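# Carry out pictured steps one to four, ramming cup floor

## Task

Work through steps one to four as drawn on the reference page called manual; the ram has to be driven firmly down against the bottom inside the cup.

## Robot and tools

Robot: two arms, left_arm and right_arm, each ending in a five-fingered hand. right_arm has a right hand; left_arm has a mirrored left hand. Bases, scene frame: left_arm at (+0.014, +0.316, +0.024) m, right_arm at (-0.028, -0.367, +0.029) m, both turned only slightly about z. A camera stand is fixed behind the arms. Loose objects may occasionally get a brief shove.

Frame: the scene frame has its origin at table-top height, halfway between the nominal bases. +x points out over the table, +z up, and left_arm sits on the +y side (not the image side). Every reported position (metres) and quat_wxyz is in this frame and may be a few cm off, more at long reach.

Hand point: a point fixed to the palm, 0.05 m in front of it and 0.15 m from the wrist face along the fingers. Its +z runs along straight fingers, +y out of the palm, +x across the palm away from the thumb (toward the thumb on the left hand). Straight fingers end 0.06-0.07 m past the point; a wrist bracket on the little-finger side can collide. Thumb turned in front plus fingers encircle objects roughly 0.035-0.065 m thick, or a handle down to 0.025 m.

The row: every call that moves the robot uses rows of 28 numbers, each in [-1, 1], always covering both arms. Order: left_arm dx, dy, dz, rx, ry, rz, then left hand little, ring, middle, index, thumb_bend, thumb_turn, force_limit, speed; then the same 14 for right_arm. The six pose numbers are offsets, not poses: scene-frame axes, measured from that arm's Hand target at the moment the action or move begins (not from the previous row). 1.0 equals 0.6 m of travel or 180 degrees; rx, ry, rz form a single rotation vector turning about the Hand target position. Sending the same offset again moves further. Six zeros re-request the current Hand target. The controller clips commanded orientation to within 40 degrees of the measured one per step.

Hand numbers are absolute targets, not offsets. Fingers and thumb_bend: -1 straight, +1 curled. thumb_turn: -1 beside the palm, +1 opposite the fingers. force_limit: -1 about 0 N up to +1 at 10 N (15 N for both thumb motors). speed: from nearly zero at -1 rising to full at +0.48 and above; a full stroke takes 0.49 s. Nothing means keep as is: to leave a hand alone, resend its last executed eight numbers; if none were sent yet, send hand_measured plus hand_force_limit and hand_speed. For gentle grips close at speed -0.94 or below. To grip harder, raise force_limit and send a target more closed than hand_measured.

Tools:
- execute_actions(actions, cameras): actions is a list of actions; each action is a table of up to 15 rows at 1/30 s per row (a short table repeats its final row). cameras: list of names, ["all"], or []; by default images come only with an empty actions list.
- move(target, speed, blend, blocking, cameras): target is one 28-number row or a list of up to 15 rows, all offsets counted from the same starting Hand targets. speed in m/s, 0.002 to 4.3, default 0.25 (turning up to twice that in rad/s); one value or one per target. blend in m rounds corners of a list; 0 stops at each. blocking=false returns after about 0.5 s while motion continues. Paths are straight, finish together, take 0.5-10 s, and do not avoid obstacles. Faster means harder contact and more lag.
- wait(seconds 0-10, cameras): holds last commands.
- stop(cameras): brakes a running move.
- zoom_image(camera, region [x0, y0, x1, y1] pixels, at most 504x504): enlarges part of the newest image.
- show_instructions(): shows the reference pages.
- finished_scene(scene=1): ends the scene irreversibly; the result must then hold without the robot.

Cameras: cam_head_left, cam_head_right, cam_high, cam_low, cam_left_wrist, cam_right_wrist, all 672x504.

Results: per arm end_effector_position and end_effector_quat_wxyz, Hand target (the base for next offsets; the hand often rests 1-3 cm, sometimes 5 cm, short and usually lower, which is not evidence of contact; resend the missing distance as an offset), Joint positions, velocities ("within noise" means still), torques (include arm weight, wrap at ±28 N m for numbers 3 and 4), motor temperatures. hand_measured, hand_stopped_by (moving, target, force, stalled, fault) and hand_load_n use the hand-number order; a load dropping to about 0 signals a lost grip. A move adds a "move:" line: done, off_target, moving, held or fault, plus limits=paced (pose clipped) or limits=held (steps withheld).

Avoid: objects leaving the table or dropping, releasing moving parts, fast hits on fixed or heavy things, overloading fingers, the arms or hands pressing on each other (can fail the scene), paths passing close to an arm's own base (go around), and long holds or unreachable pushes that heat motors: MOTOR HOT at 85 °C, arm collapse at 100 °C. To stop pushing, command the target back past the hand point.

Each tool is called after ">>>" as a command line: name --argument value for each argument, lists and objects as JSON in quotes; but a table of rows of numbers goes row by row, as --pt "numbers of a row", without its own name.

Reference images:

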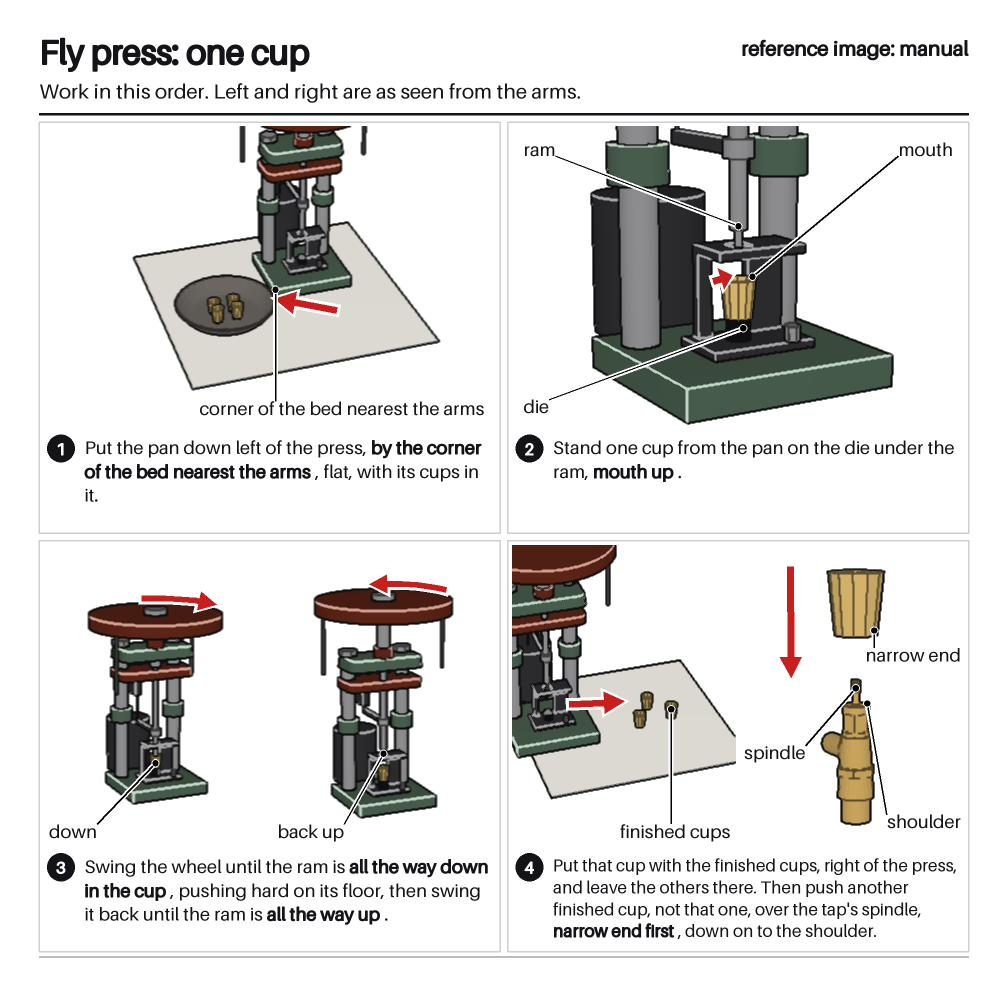

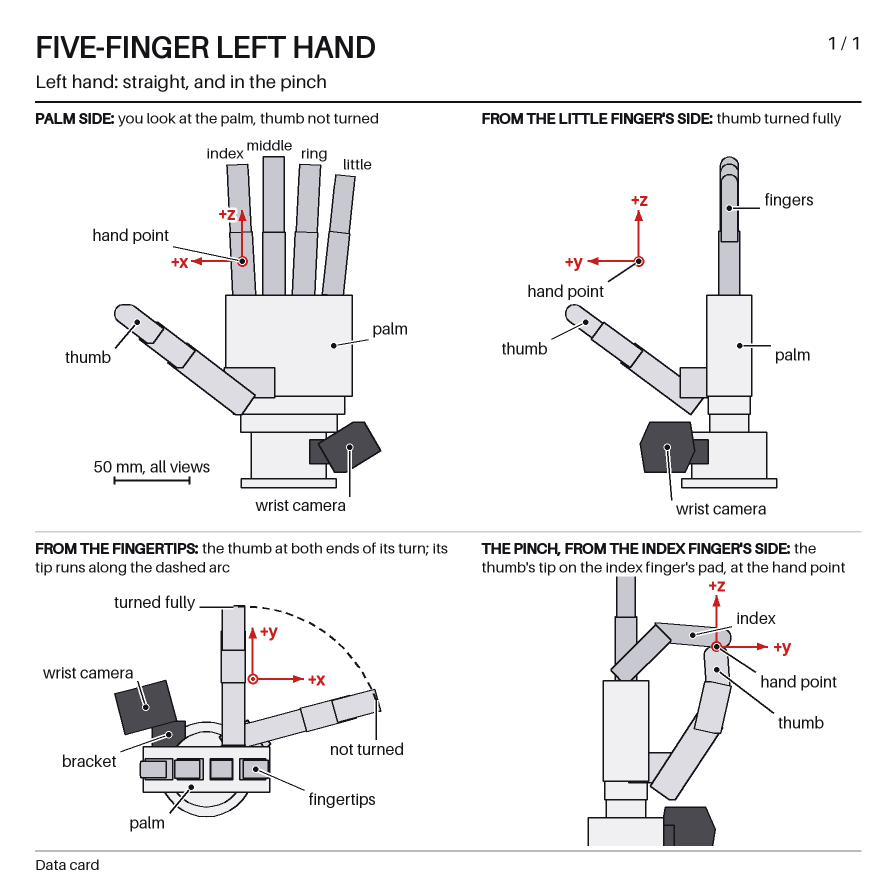

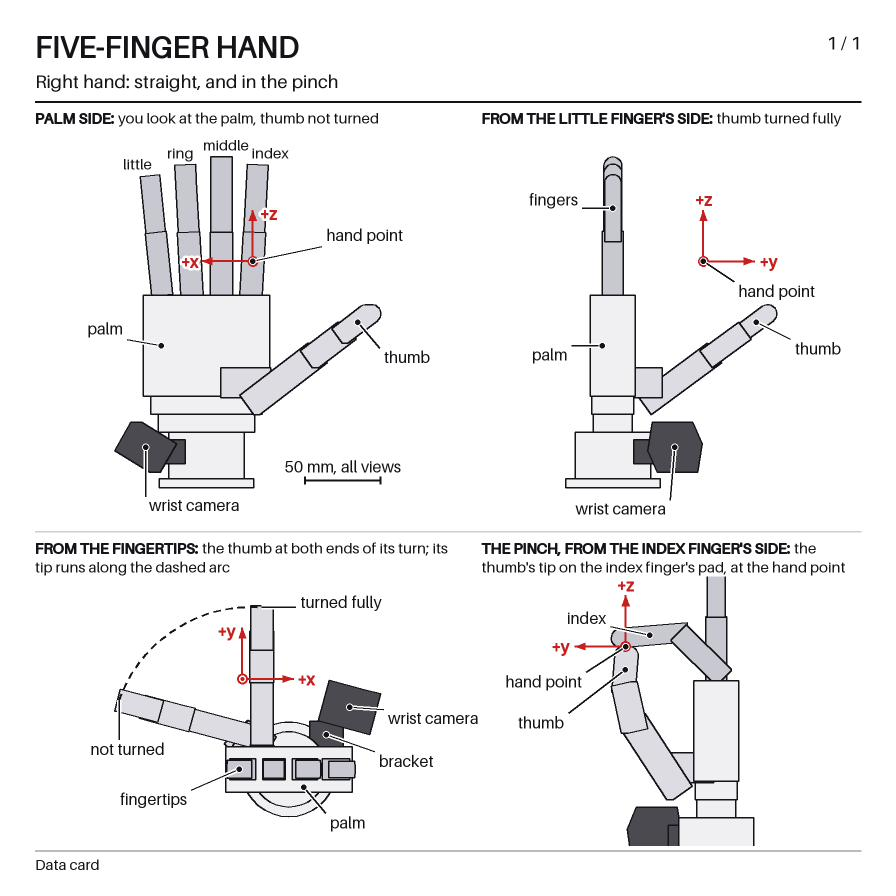

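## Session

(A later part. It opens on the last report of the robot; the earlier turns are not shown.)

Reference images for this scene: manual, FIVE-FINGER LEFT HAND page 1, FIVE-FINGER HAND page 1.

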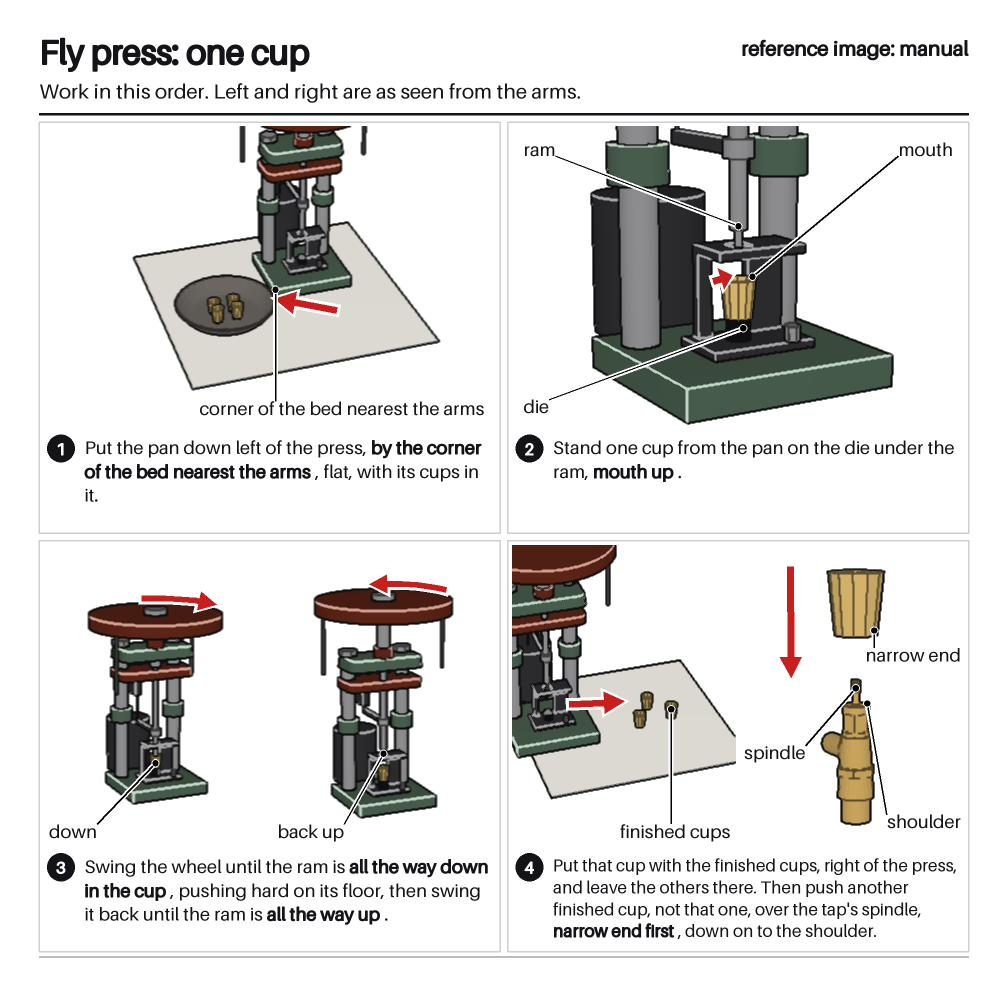

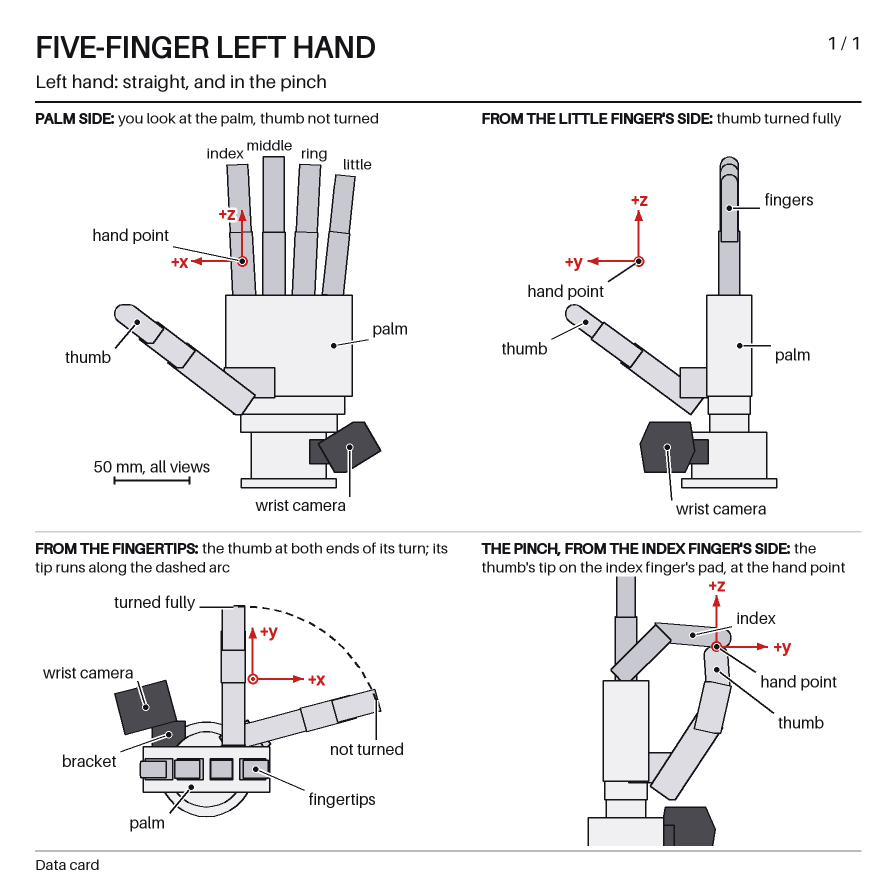

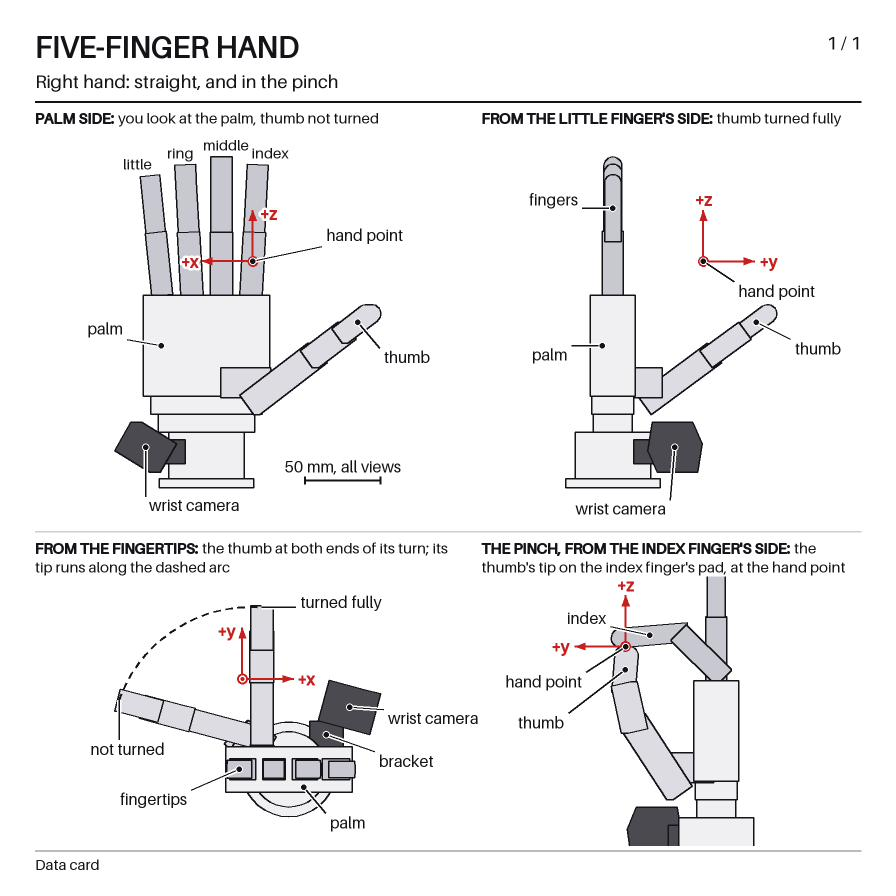

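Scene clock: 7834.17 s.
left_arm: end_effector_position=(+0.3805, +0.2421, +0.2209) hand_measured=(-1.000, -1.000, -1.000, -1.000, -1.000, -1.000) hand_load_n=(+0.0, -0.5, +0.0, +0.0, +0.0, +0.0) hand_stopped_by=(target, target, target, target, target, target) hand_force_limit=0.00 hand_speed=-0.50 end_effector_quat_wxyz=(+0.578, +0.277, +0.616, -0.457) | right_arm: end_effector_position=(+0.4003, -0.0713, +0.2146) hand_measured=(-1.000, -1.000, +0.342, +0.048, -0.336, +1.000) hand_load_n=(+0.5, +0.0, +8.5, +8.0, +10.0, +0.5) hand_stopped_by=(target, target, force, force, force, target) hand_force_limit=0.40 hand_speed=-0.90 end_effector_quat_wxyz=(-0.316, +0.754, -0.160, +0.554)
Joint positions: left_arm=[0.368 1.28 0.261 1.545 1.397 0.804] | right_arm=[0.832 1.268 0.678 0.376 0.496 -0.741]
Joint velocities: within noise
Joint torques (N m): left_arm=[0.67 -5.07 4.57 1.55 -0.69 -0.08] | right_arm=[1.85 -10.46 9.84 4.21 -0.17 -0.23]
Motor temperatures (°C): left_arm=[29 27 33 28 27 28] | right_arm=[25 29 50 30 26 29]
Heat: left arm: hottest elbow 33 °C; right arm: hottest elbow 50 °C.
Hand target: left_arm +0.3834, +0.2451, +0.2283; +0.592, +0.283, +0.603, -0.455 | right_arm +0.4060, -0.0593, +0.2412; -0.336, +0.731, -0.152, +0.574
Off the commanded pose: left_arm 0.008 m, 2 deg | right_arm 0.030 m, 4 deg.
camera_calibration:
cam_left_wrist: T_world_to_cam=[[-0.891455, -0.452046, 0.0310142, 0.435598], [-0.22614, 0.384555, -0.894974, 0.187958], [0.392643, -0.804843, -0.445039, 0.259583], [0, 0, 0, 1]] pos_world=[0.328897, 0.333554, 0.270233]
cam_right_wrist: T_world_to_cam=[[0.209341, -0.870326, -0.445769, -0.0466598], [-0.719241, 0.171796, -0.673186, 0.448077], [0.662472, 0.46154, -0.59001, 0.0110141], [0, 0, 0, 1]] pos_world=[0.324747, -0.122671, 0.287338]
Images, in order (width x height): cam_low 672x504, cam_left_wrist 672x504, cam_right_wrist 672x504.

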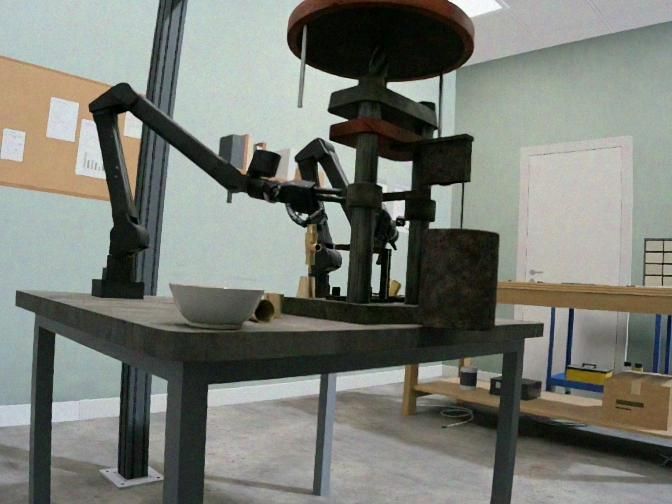

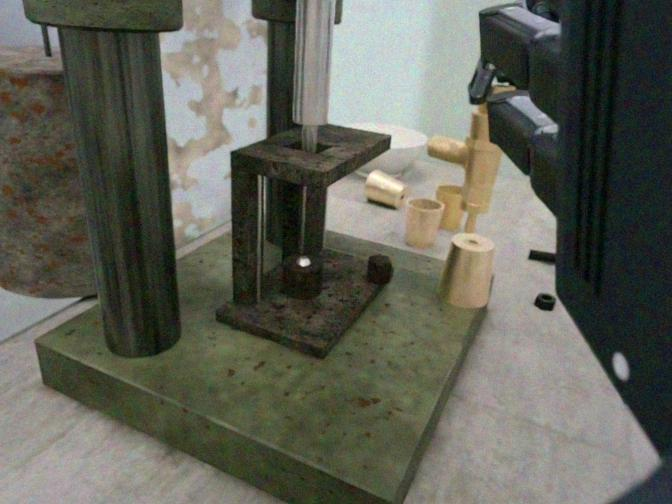

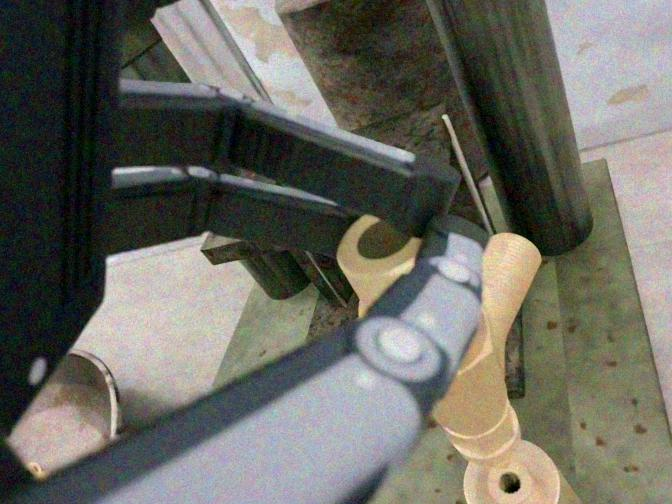

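>>> zoom_image --camera "cam_right_wrist" --region '[480, 430, 550, 500]'

>>> zoom_image --camera "cam_right_wrist" --region '[320, 190, 440, 310]'

>>> zoom_image --camera "cam_low" --region '[294, 222, 326, 254]'

>>> zoom_image --camera "cam_low" --region '[294, 250, 326, 282]'

>>> zoom_image --camera "cam_left_wrist" --region '[440, 190, 500, 250]'

Scaled by 7.200.

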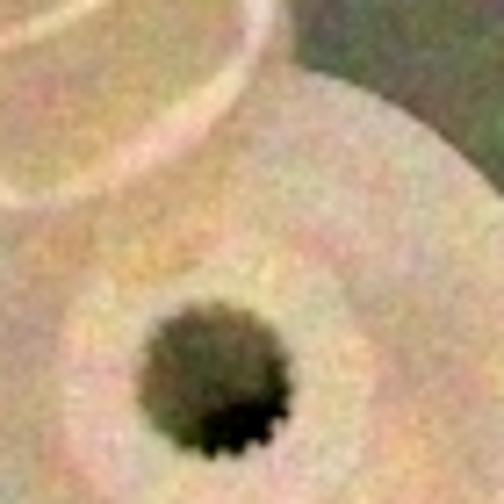

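Scaled by 4.200.

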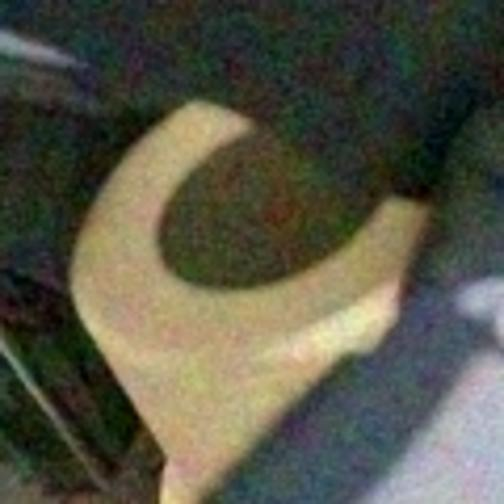

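Scaled by 15.750.

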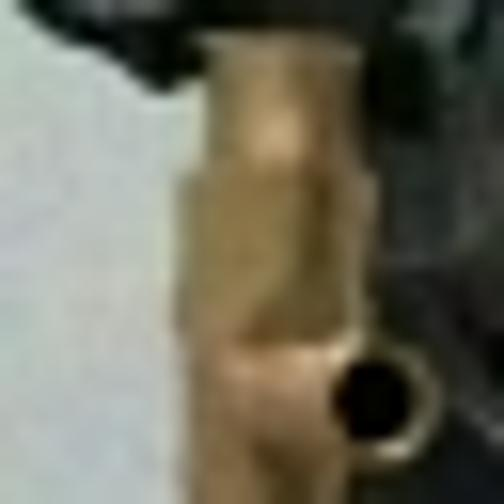

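Scaled by 15.750.

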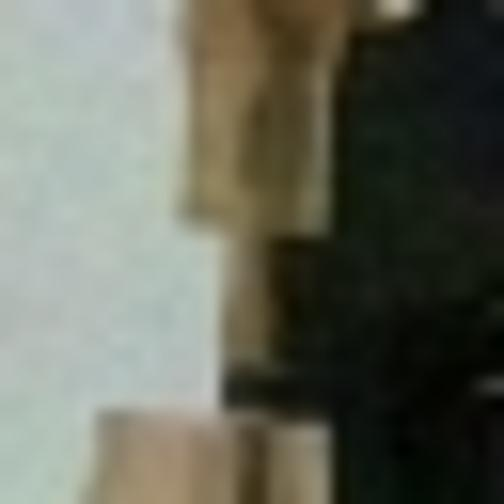

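Scaled by 8.400.

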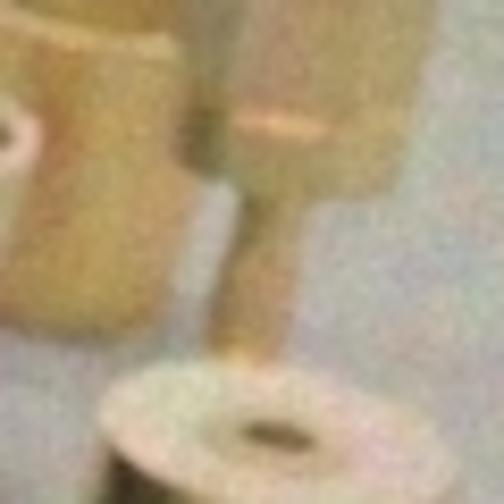

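>>> zoom_image --camera "cam_right_wrist" --region '[400, 364, 540, 504]'

>>> zoom_image --camera "cam_right_wrist" --region '[485, 440, 525, 480]'

Scaled by 3.600.

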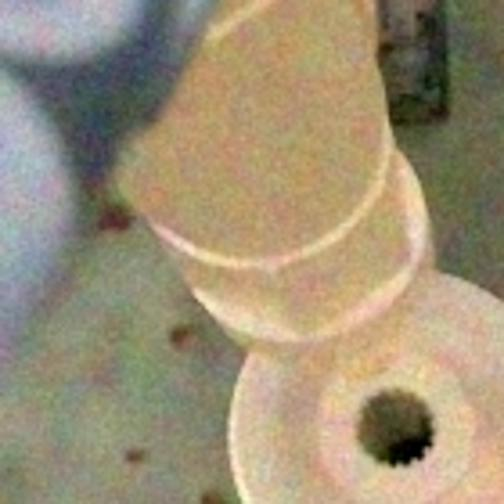

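Scaled by 12.600.

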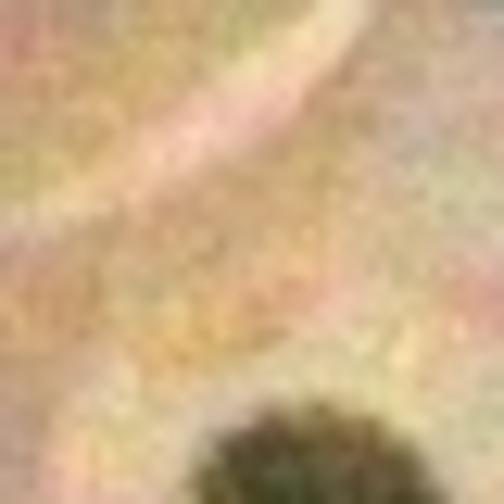

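>>> move --target '[0,0,0,0,0,0,-1,-1,-1,-1,-1,-1,0.0,-0.5,-0.00326,-0.00357,-0.0078,-0.00211,0.00193,0,-1,-1,0.4,0.2,-0.2,1.0,0.4,-0.9]' --speed 0.03 --cameras '["cam_left_wrist","cam_low","cam_right_wrist"]'

Scene clock: 7905.63 s.
left_arm: end_effector_position=(+0.3805, +0.2421, +0.2209) hand_measured=(-1.000, -1.000, -1.000, -1.000, -1.000, -1.000) hand_load_n=(+0.0, +0.0, +0.0, +0.0, +0.0, +0.0) hand_stopped_by=(target, target, target, target, target, target) hand_force_limit=0.00 hand_speed=-0.50 end_effector_quat_wxyz=(+0.578, +0.277, +0.616, -0.457) | right_arm: end_effector_position=(+0.3986, -0.0731, +0.2105) hand_measured=(-1.000, -1.000, +0.342, +0.048, -0.336, +1.000) hand_load_n=(+0.0, +0.0, +8.5, +8.0, +10.0, +0.5) hand_stopped_by=(target, target, force, force, force, target) hand_force_limit=0.40 hand_speed=-0.90 end_effector_quat_wxyz=(-0.313, +0.756, -0.159, +0.552)
Joint positions: left_arm=[0.368 1.28 0.261 1.545 1.397 0.804] | right_arm=[0.832 1.268 0.671 0.376 0.496 -0.741]
Joint torques (N m): left_arm=[0.67 -5.01 4.55 1.54 -0.7 -0.08] | right_arm=[1.73 -10.23 9.73 4.1 -0.18 -0.23]
Heat: left arm: hottest elbow 33 °C; right arm: hottest elbow 49 °C.
Hand target: left_arm +0.3834, +0.2451, +0.2283; +0.592, +0.283, +0.603, -0.455 | right_arm +0.4040, -0.0614, +0.2365; -0.333, +0.734, -0.151, +0.572
Off the commanded pose: left_arm 0.008 m, 2 deg | right_arm 0.029 m, 4 deg.
joint sent to its limit (left arm) — joint 4 (wrist pitch), upper limit. The joint targets are off in position, not in orientation.
move: off_target (right_arm)
camera_calibration:
cam_left_wrist: T_world_to_cam=[[-0.891455, -0.452046, 0.0310142, 0.435598], [-0.22614, 0.384555, -0.894974, 0.187958], [0.392643, -0.804843, -0.445039, 0.259583], [0, 0, 0, 1]] pos_world=[0.328897, 0.333554, 0.270233]
cam_right_wrist: T_world_to_cam=[[0.207051, -0.872787, -0.44201, -0.0497323], [-0.722794, 0.16801, -0.670329, 0.444889], [0.659317, 0.458274, -0.596059, 0.0129081], [0, 0, 0, 1]] pos_world=[0.32335, -0.124067, 0.283934]
Images, in order (width x height): cam_low 672x504, cam_left_wrist 672x504, cam_right_wrist 672x504.

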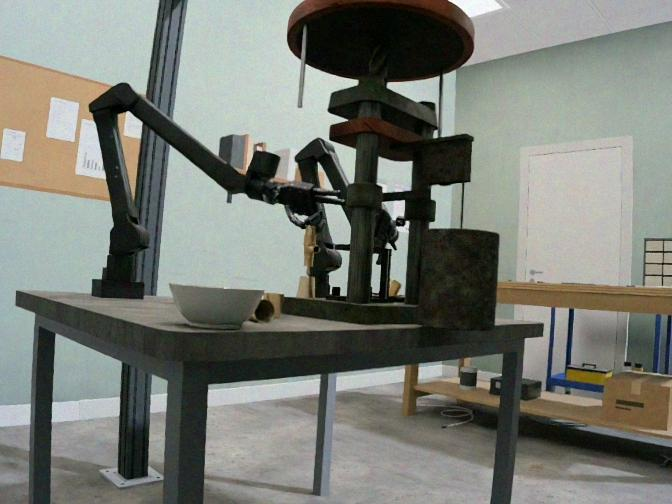

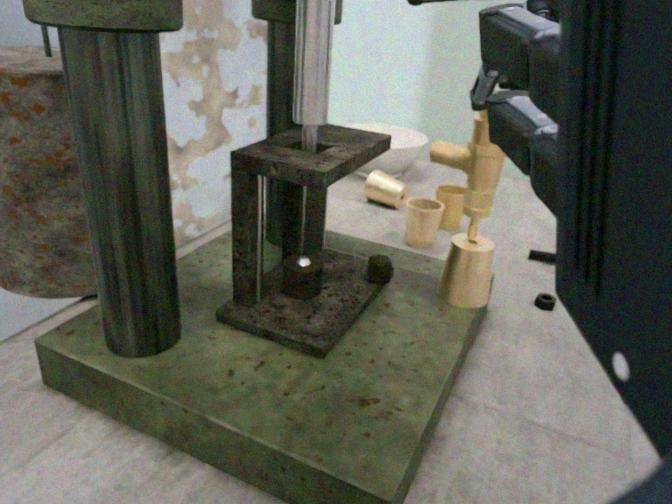

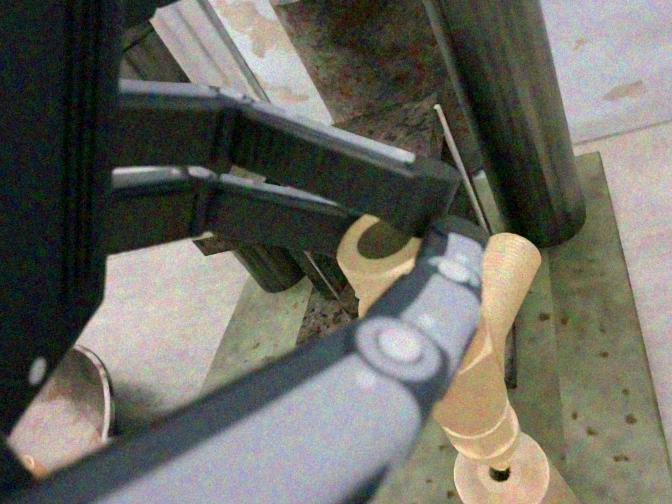

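>>> zoom_image --camera "cam_right_wrist" --region '[475, 440, 525, 490]'

>>> zoom_image --camera "cam_low" --region '[294, 250, 326, 282]'

>>> zoom_image --camera "cam_low" --region '[294, 222, 326, 254]'

>>> zoom_image --camera "cam_left_wrist" --region '[440, 195, 500, 255]'

Scaled by 10.080.

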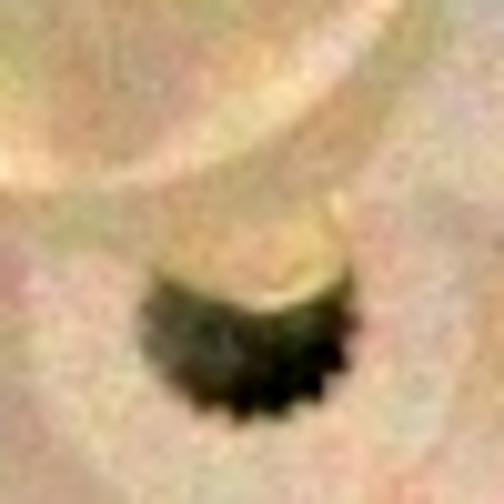

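Scaled by 15.750.

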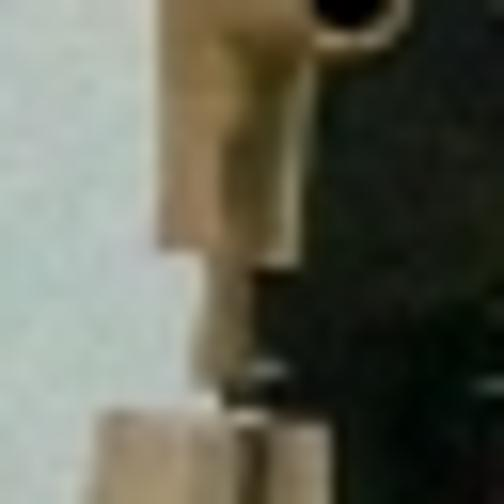

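Scaled by 15.750.

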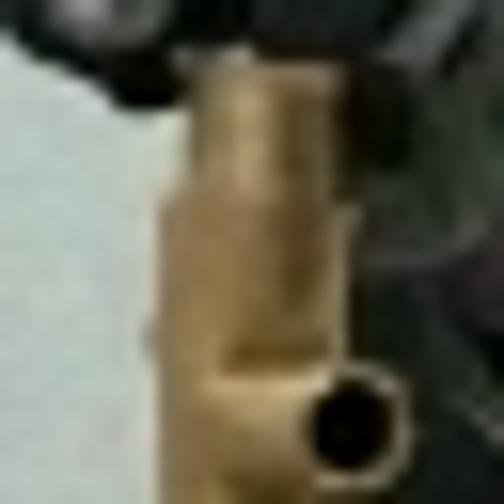

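Scaled by 8.400.

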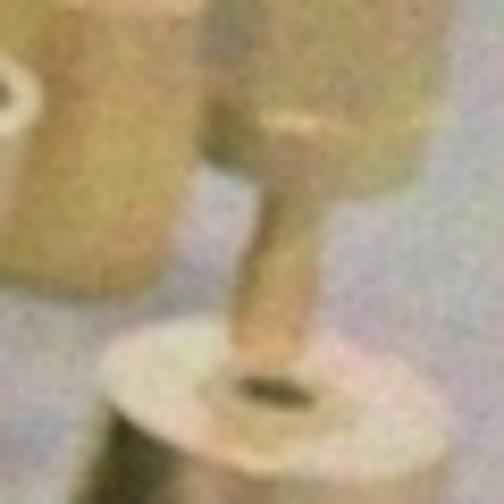

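>>> move --target '[0,0,0,0,0,0,-1,-1,-1,-1,-1,-1,0.0,-0.5,-0.00288,0.00382,0.00025,-0.00239,-0.00081,0.00238,-1,-1,0.4,0.2,-0.2,1.0,0.4,-0.9]' --speed 0.03 --cameras '["cam_left_wrist","cam_low","cam_right_wrist"]'

>>> zoom_image --camera "cam_right_wrist" --region '[475, 440, 525, 490]'

>>> zoom_image --camera "cam_low" --region '[294, 250, 326, 282]'

>>> zoom_image --camera "cam_left_wrist" --region '[440, 195, 500, 255]'

Scene clock: 7968.70 s.
left_arm: end_effector_position=(+0.3805, +0.2421, +0.2209) hand_measured=(-1.000, -1.000, -1.000, -1.000, -1.000, -1.000) hand_load_n=(+0.0, +0.0, +0.0, -0.5, +0.0, +0.0) hand_stopped_by=(target, target, target, target, target, target) hand_force_limit=0.00 hand_speed=-0.50 end_effector_quat_wxyz=(+0.578, +0.277, +0.616, -0.457) | right_arm: end_effector_position=(+0.3978, -0.0722, +0.2107) hand_measured=(-1.000, -1.000, +0.342, +0.048, -0.336, +1.000) hand_load_n=(+0.0, +0.0, +8.5, +8.0, +10.0, +0.5) hand_stopped_by=(target, target, force, force, force, target) hand_force_limit=0.40 hand_speed=-0.90 end_effector_quat_wxyz=(-0.312, +0.757, -0.155, +0.553)
Joint positions: left_arm=[0.368 1.28 0.261 1.545 1.397 0.804] | right_arm=[0.835 1.268 0.671 0.376 0.496 -0.747]
Joint torques (N m): left_arm=[0.62 -4.95 4.55 1.55 -0.7 -0.07] | right_arm=[1.9 -10.23 9.78 4.11 -0.18 -0.25]
Heat: left arm: hottest elbow 33 °C; right arm: hottest elbow 49 °C.
Hand target: left_arm +0.3834, +0.2451, +0.2283; +0.592, +0.283, +0.603, -0.455 | right_arm +0.4023, -0.0591, +0.2367; -0.333, +0.735, -0.145, +0.572
Off the commanded pose: left_arm 0.008 m, 2 deg | right_arm 0.029 m, 4 deg.
joint sent to its limit (left arm) — joint 4 (wrist pitch), upper limit. The joint targets are off in position, not in orientation.
move: off_target (right_arm)
camera_calibration:
cam_left_wrist: T_world_to_cam=[[-0.891455, -0.452046, 0.0310142, 0.435598], [-0.22614, 0.384555, -0.894974, 0.187958], [0.392643, -0.804843, -0.445039, 0.259583], [0, 0, 0, 1]] pos_world=[0.328897, 0.333554, 0.270233]
cam_right_wrist: T_world_to_cam=[[0.211535, -0.874404, -0.43666, -0.0517392], [-0.722269, 0.161142, -0.672578, 0.444042], [0.658469, 0.457659, -0.597467, 0.0136865], [0, 0, 0, 1]] pos_world=[0.32265, -0.123059, 0.284238]
Images, in order (width x height): cam_low 672x504, cam_left_wrist 672x504, cam_right_wrist 672x504.

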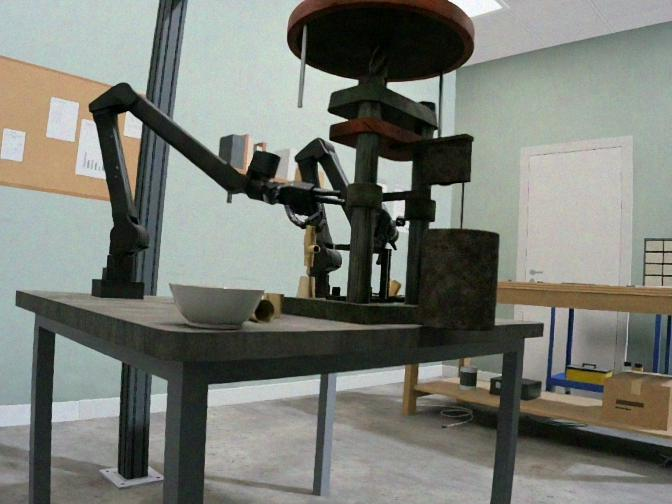

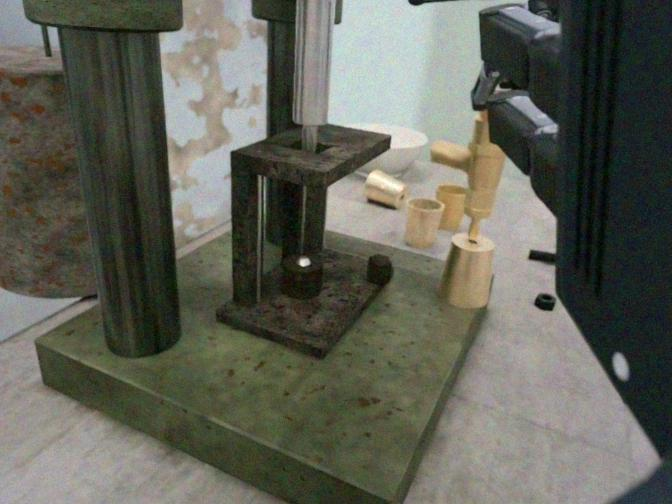

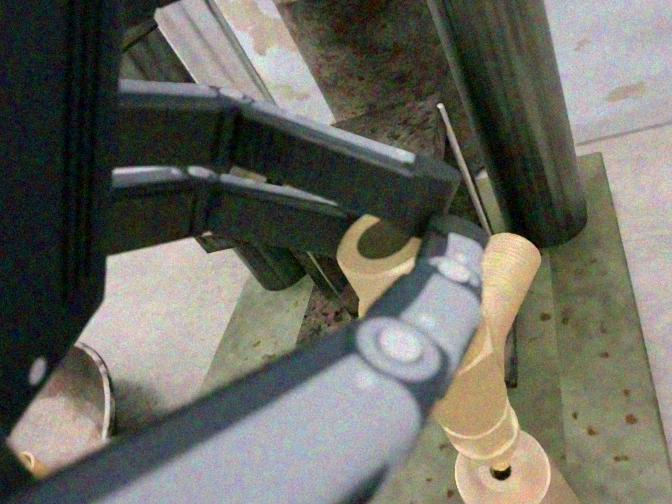

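Scaled by 10.080.

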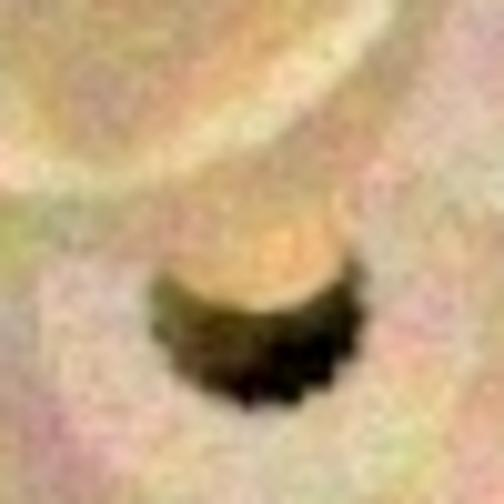

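Scaled by 15.750.

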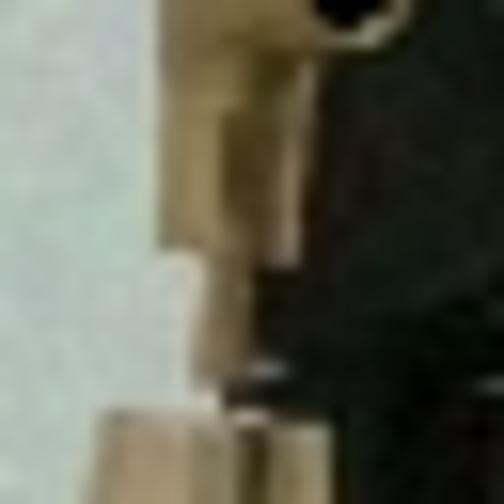

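Scaled by 8.400.

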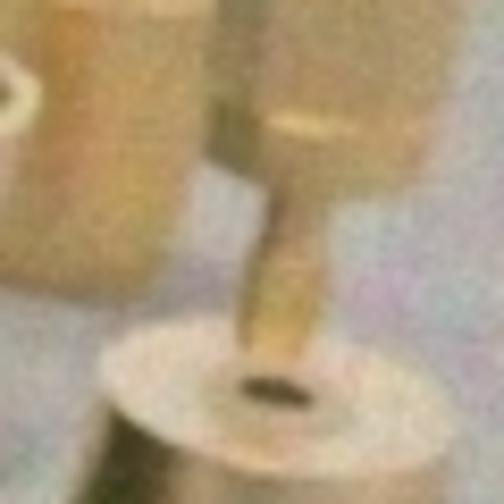

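>>> move --target '[0,0,0,0,0,0,-1,-1,-1,-1,-1,-1,0.0,-0.5,-0.0009,0.00273,-0.00424,-0.00116,0.00109,0.00095,-1,-1,0.4,0.2,-0.2,1.0,0.4,-0.9]' --speed 0.03 --cameras '["cam_left_wrist","cam_low","cam_right_wrist"]'

>>> zoom_image --camera "cam_right_wrist" --region '[475, 440, 525, 490]'

>>> zoom_image --camera "cam_low" --region '[294, 250, 326, 282]'

>>> zoom_image --camera "cam_left_wrist" --region '[440, 195, 500, 255]'

Scene clock: 7983.37 s.
left_arm: end_effector_position=(+0.3805, +0.2421, +0.2209) hand_measured=(-1.000, -1.000, -1.000, -1.000, -1.000, -1.000) hand_load_n=(+0.0, +0.0, +0.0, +0.0, +0.0, +0.0) hand_stopped_by=(target, target, target, target, target, target) hand_force_limit=0.00 hand_speed=-0.50 end_effector_quat_wxyz=(+0.578, +0.277, +0.616, -0.457) | right_arm: end_effector_position=(+0.3974, -0.0714, +0.2099) hand_measured=(-1.000, -1.000, +0.342, +0.048, -0.336, +1.000) hand_load_n=(+0.0, +0.0, +8.5, +8.5, +10.0, +0.5) hand_stopped_by=(target, target, force, force, force, target) hand_force_limit=0.40 hand_speed=-0.90 end_effector_quat_wxyz=(-0.312, +0.757, -0.155, +0.552)
Joint positions: left_arm=[0.368 1.28 0.261 1.545 1.397 0.804] | right_arm=[0.836 1.27 0.671 0.376 0.496 -0.747]
Joint torques (N m): left_arm=[0.67 -5.01 4.55 1.52 -0.69 -0.08] | right_arm=[1.85 -9.88 9.74 4.11 -0.17 -0.24]
Heat: left arm: hottest elbow 33 °C; right arm: hottest elbow 49 °C.
Hand target: left_arm +0.3834, +0.2451, +0.2283; +0.592, +0.283, +0.603, -0.455 | right_arm +0.4018, -0.0575, +0.2341; -0.332, +0.737, -0.144, +0.571
Off the commanded pose: left_arm 0.008 m, 2 deg | right_arm 0.028 m, 4 deg.
joint sent to its limit (left arm) — joint 4 (wrist pitch), upper limit. The joint targets are off in position, not in orientation.
move: off_target (right_arm)
camera_calibration:
cam_left_wrist: T_world_to_cam=[[-0.891455, -0.452046, 0.0310142, 0.435598], [-0.22614, 0.384555, -0.894974, 0.187958], [0.392643, -0.804843, -0.445039, 0.259583], [0, 0, 0, 1]] pos_world=[0.328897, 0.333554, 0.270233]
cam_right_wrist: T_world_to_cam=[[0.212448, -0.874598, -0.435825, -0.0519438], [-0.723188, 0.159222, -0.672047, 0.443225], [0.657164, 0.457959, -0.598672, 0.0138763], [0, 0, 0, 1]] pos_world=[0.322452, -0.122356, 0.283537]
Images, in order (width x height): cam_low 672x504, cam_left_wrist 672x504, cam_right_wrist 672x504.

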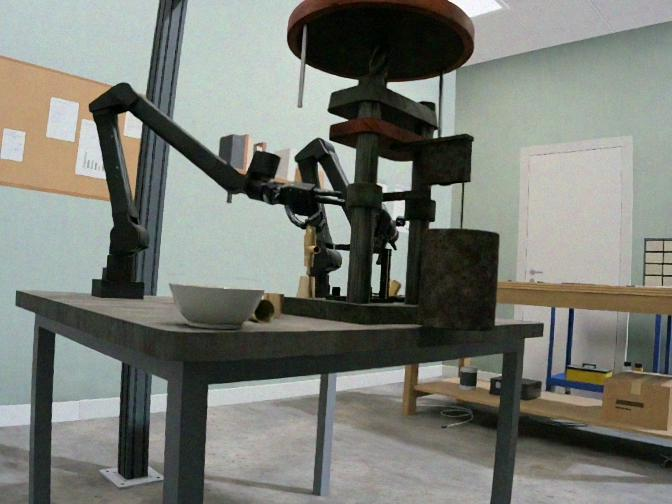

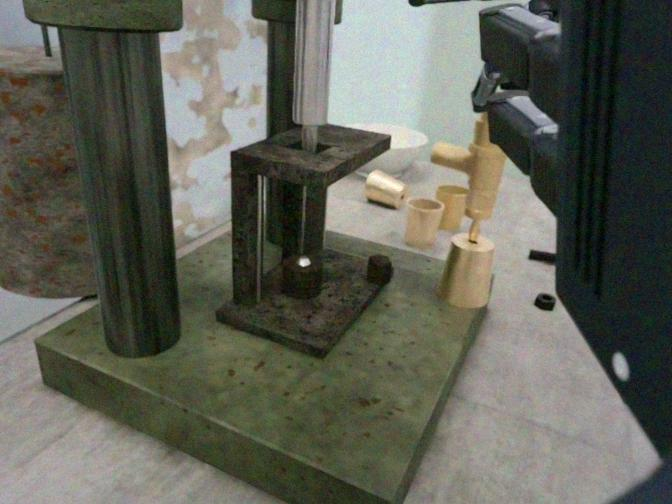

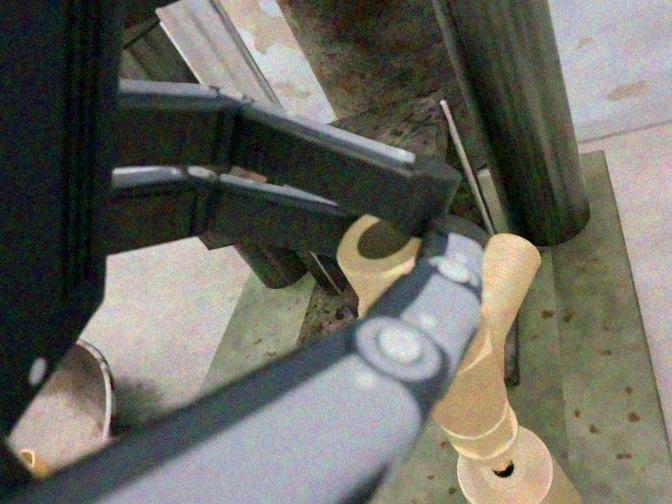

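Scaled by 10.080.

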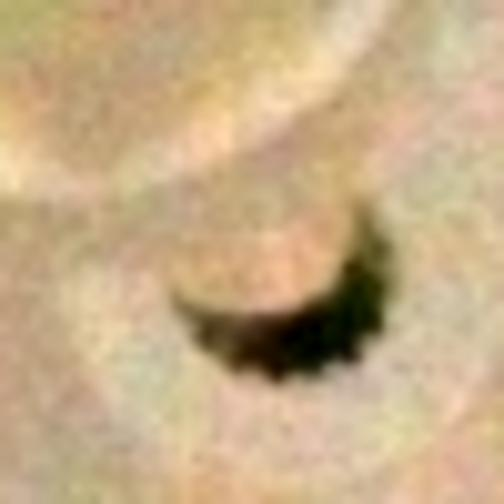

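Scaled by 15.750.

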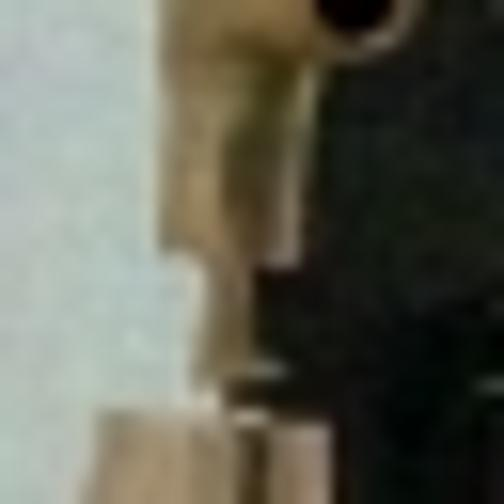

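Scaled by 8.400.

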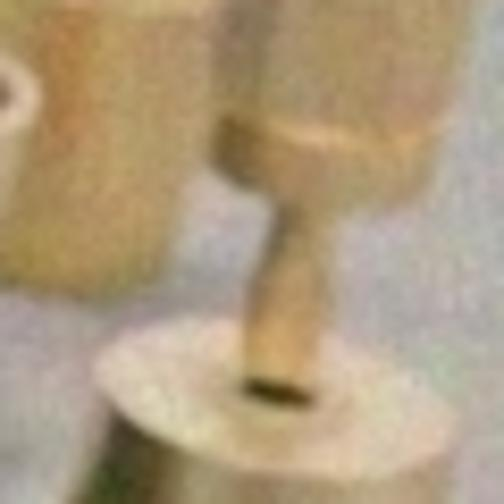

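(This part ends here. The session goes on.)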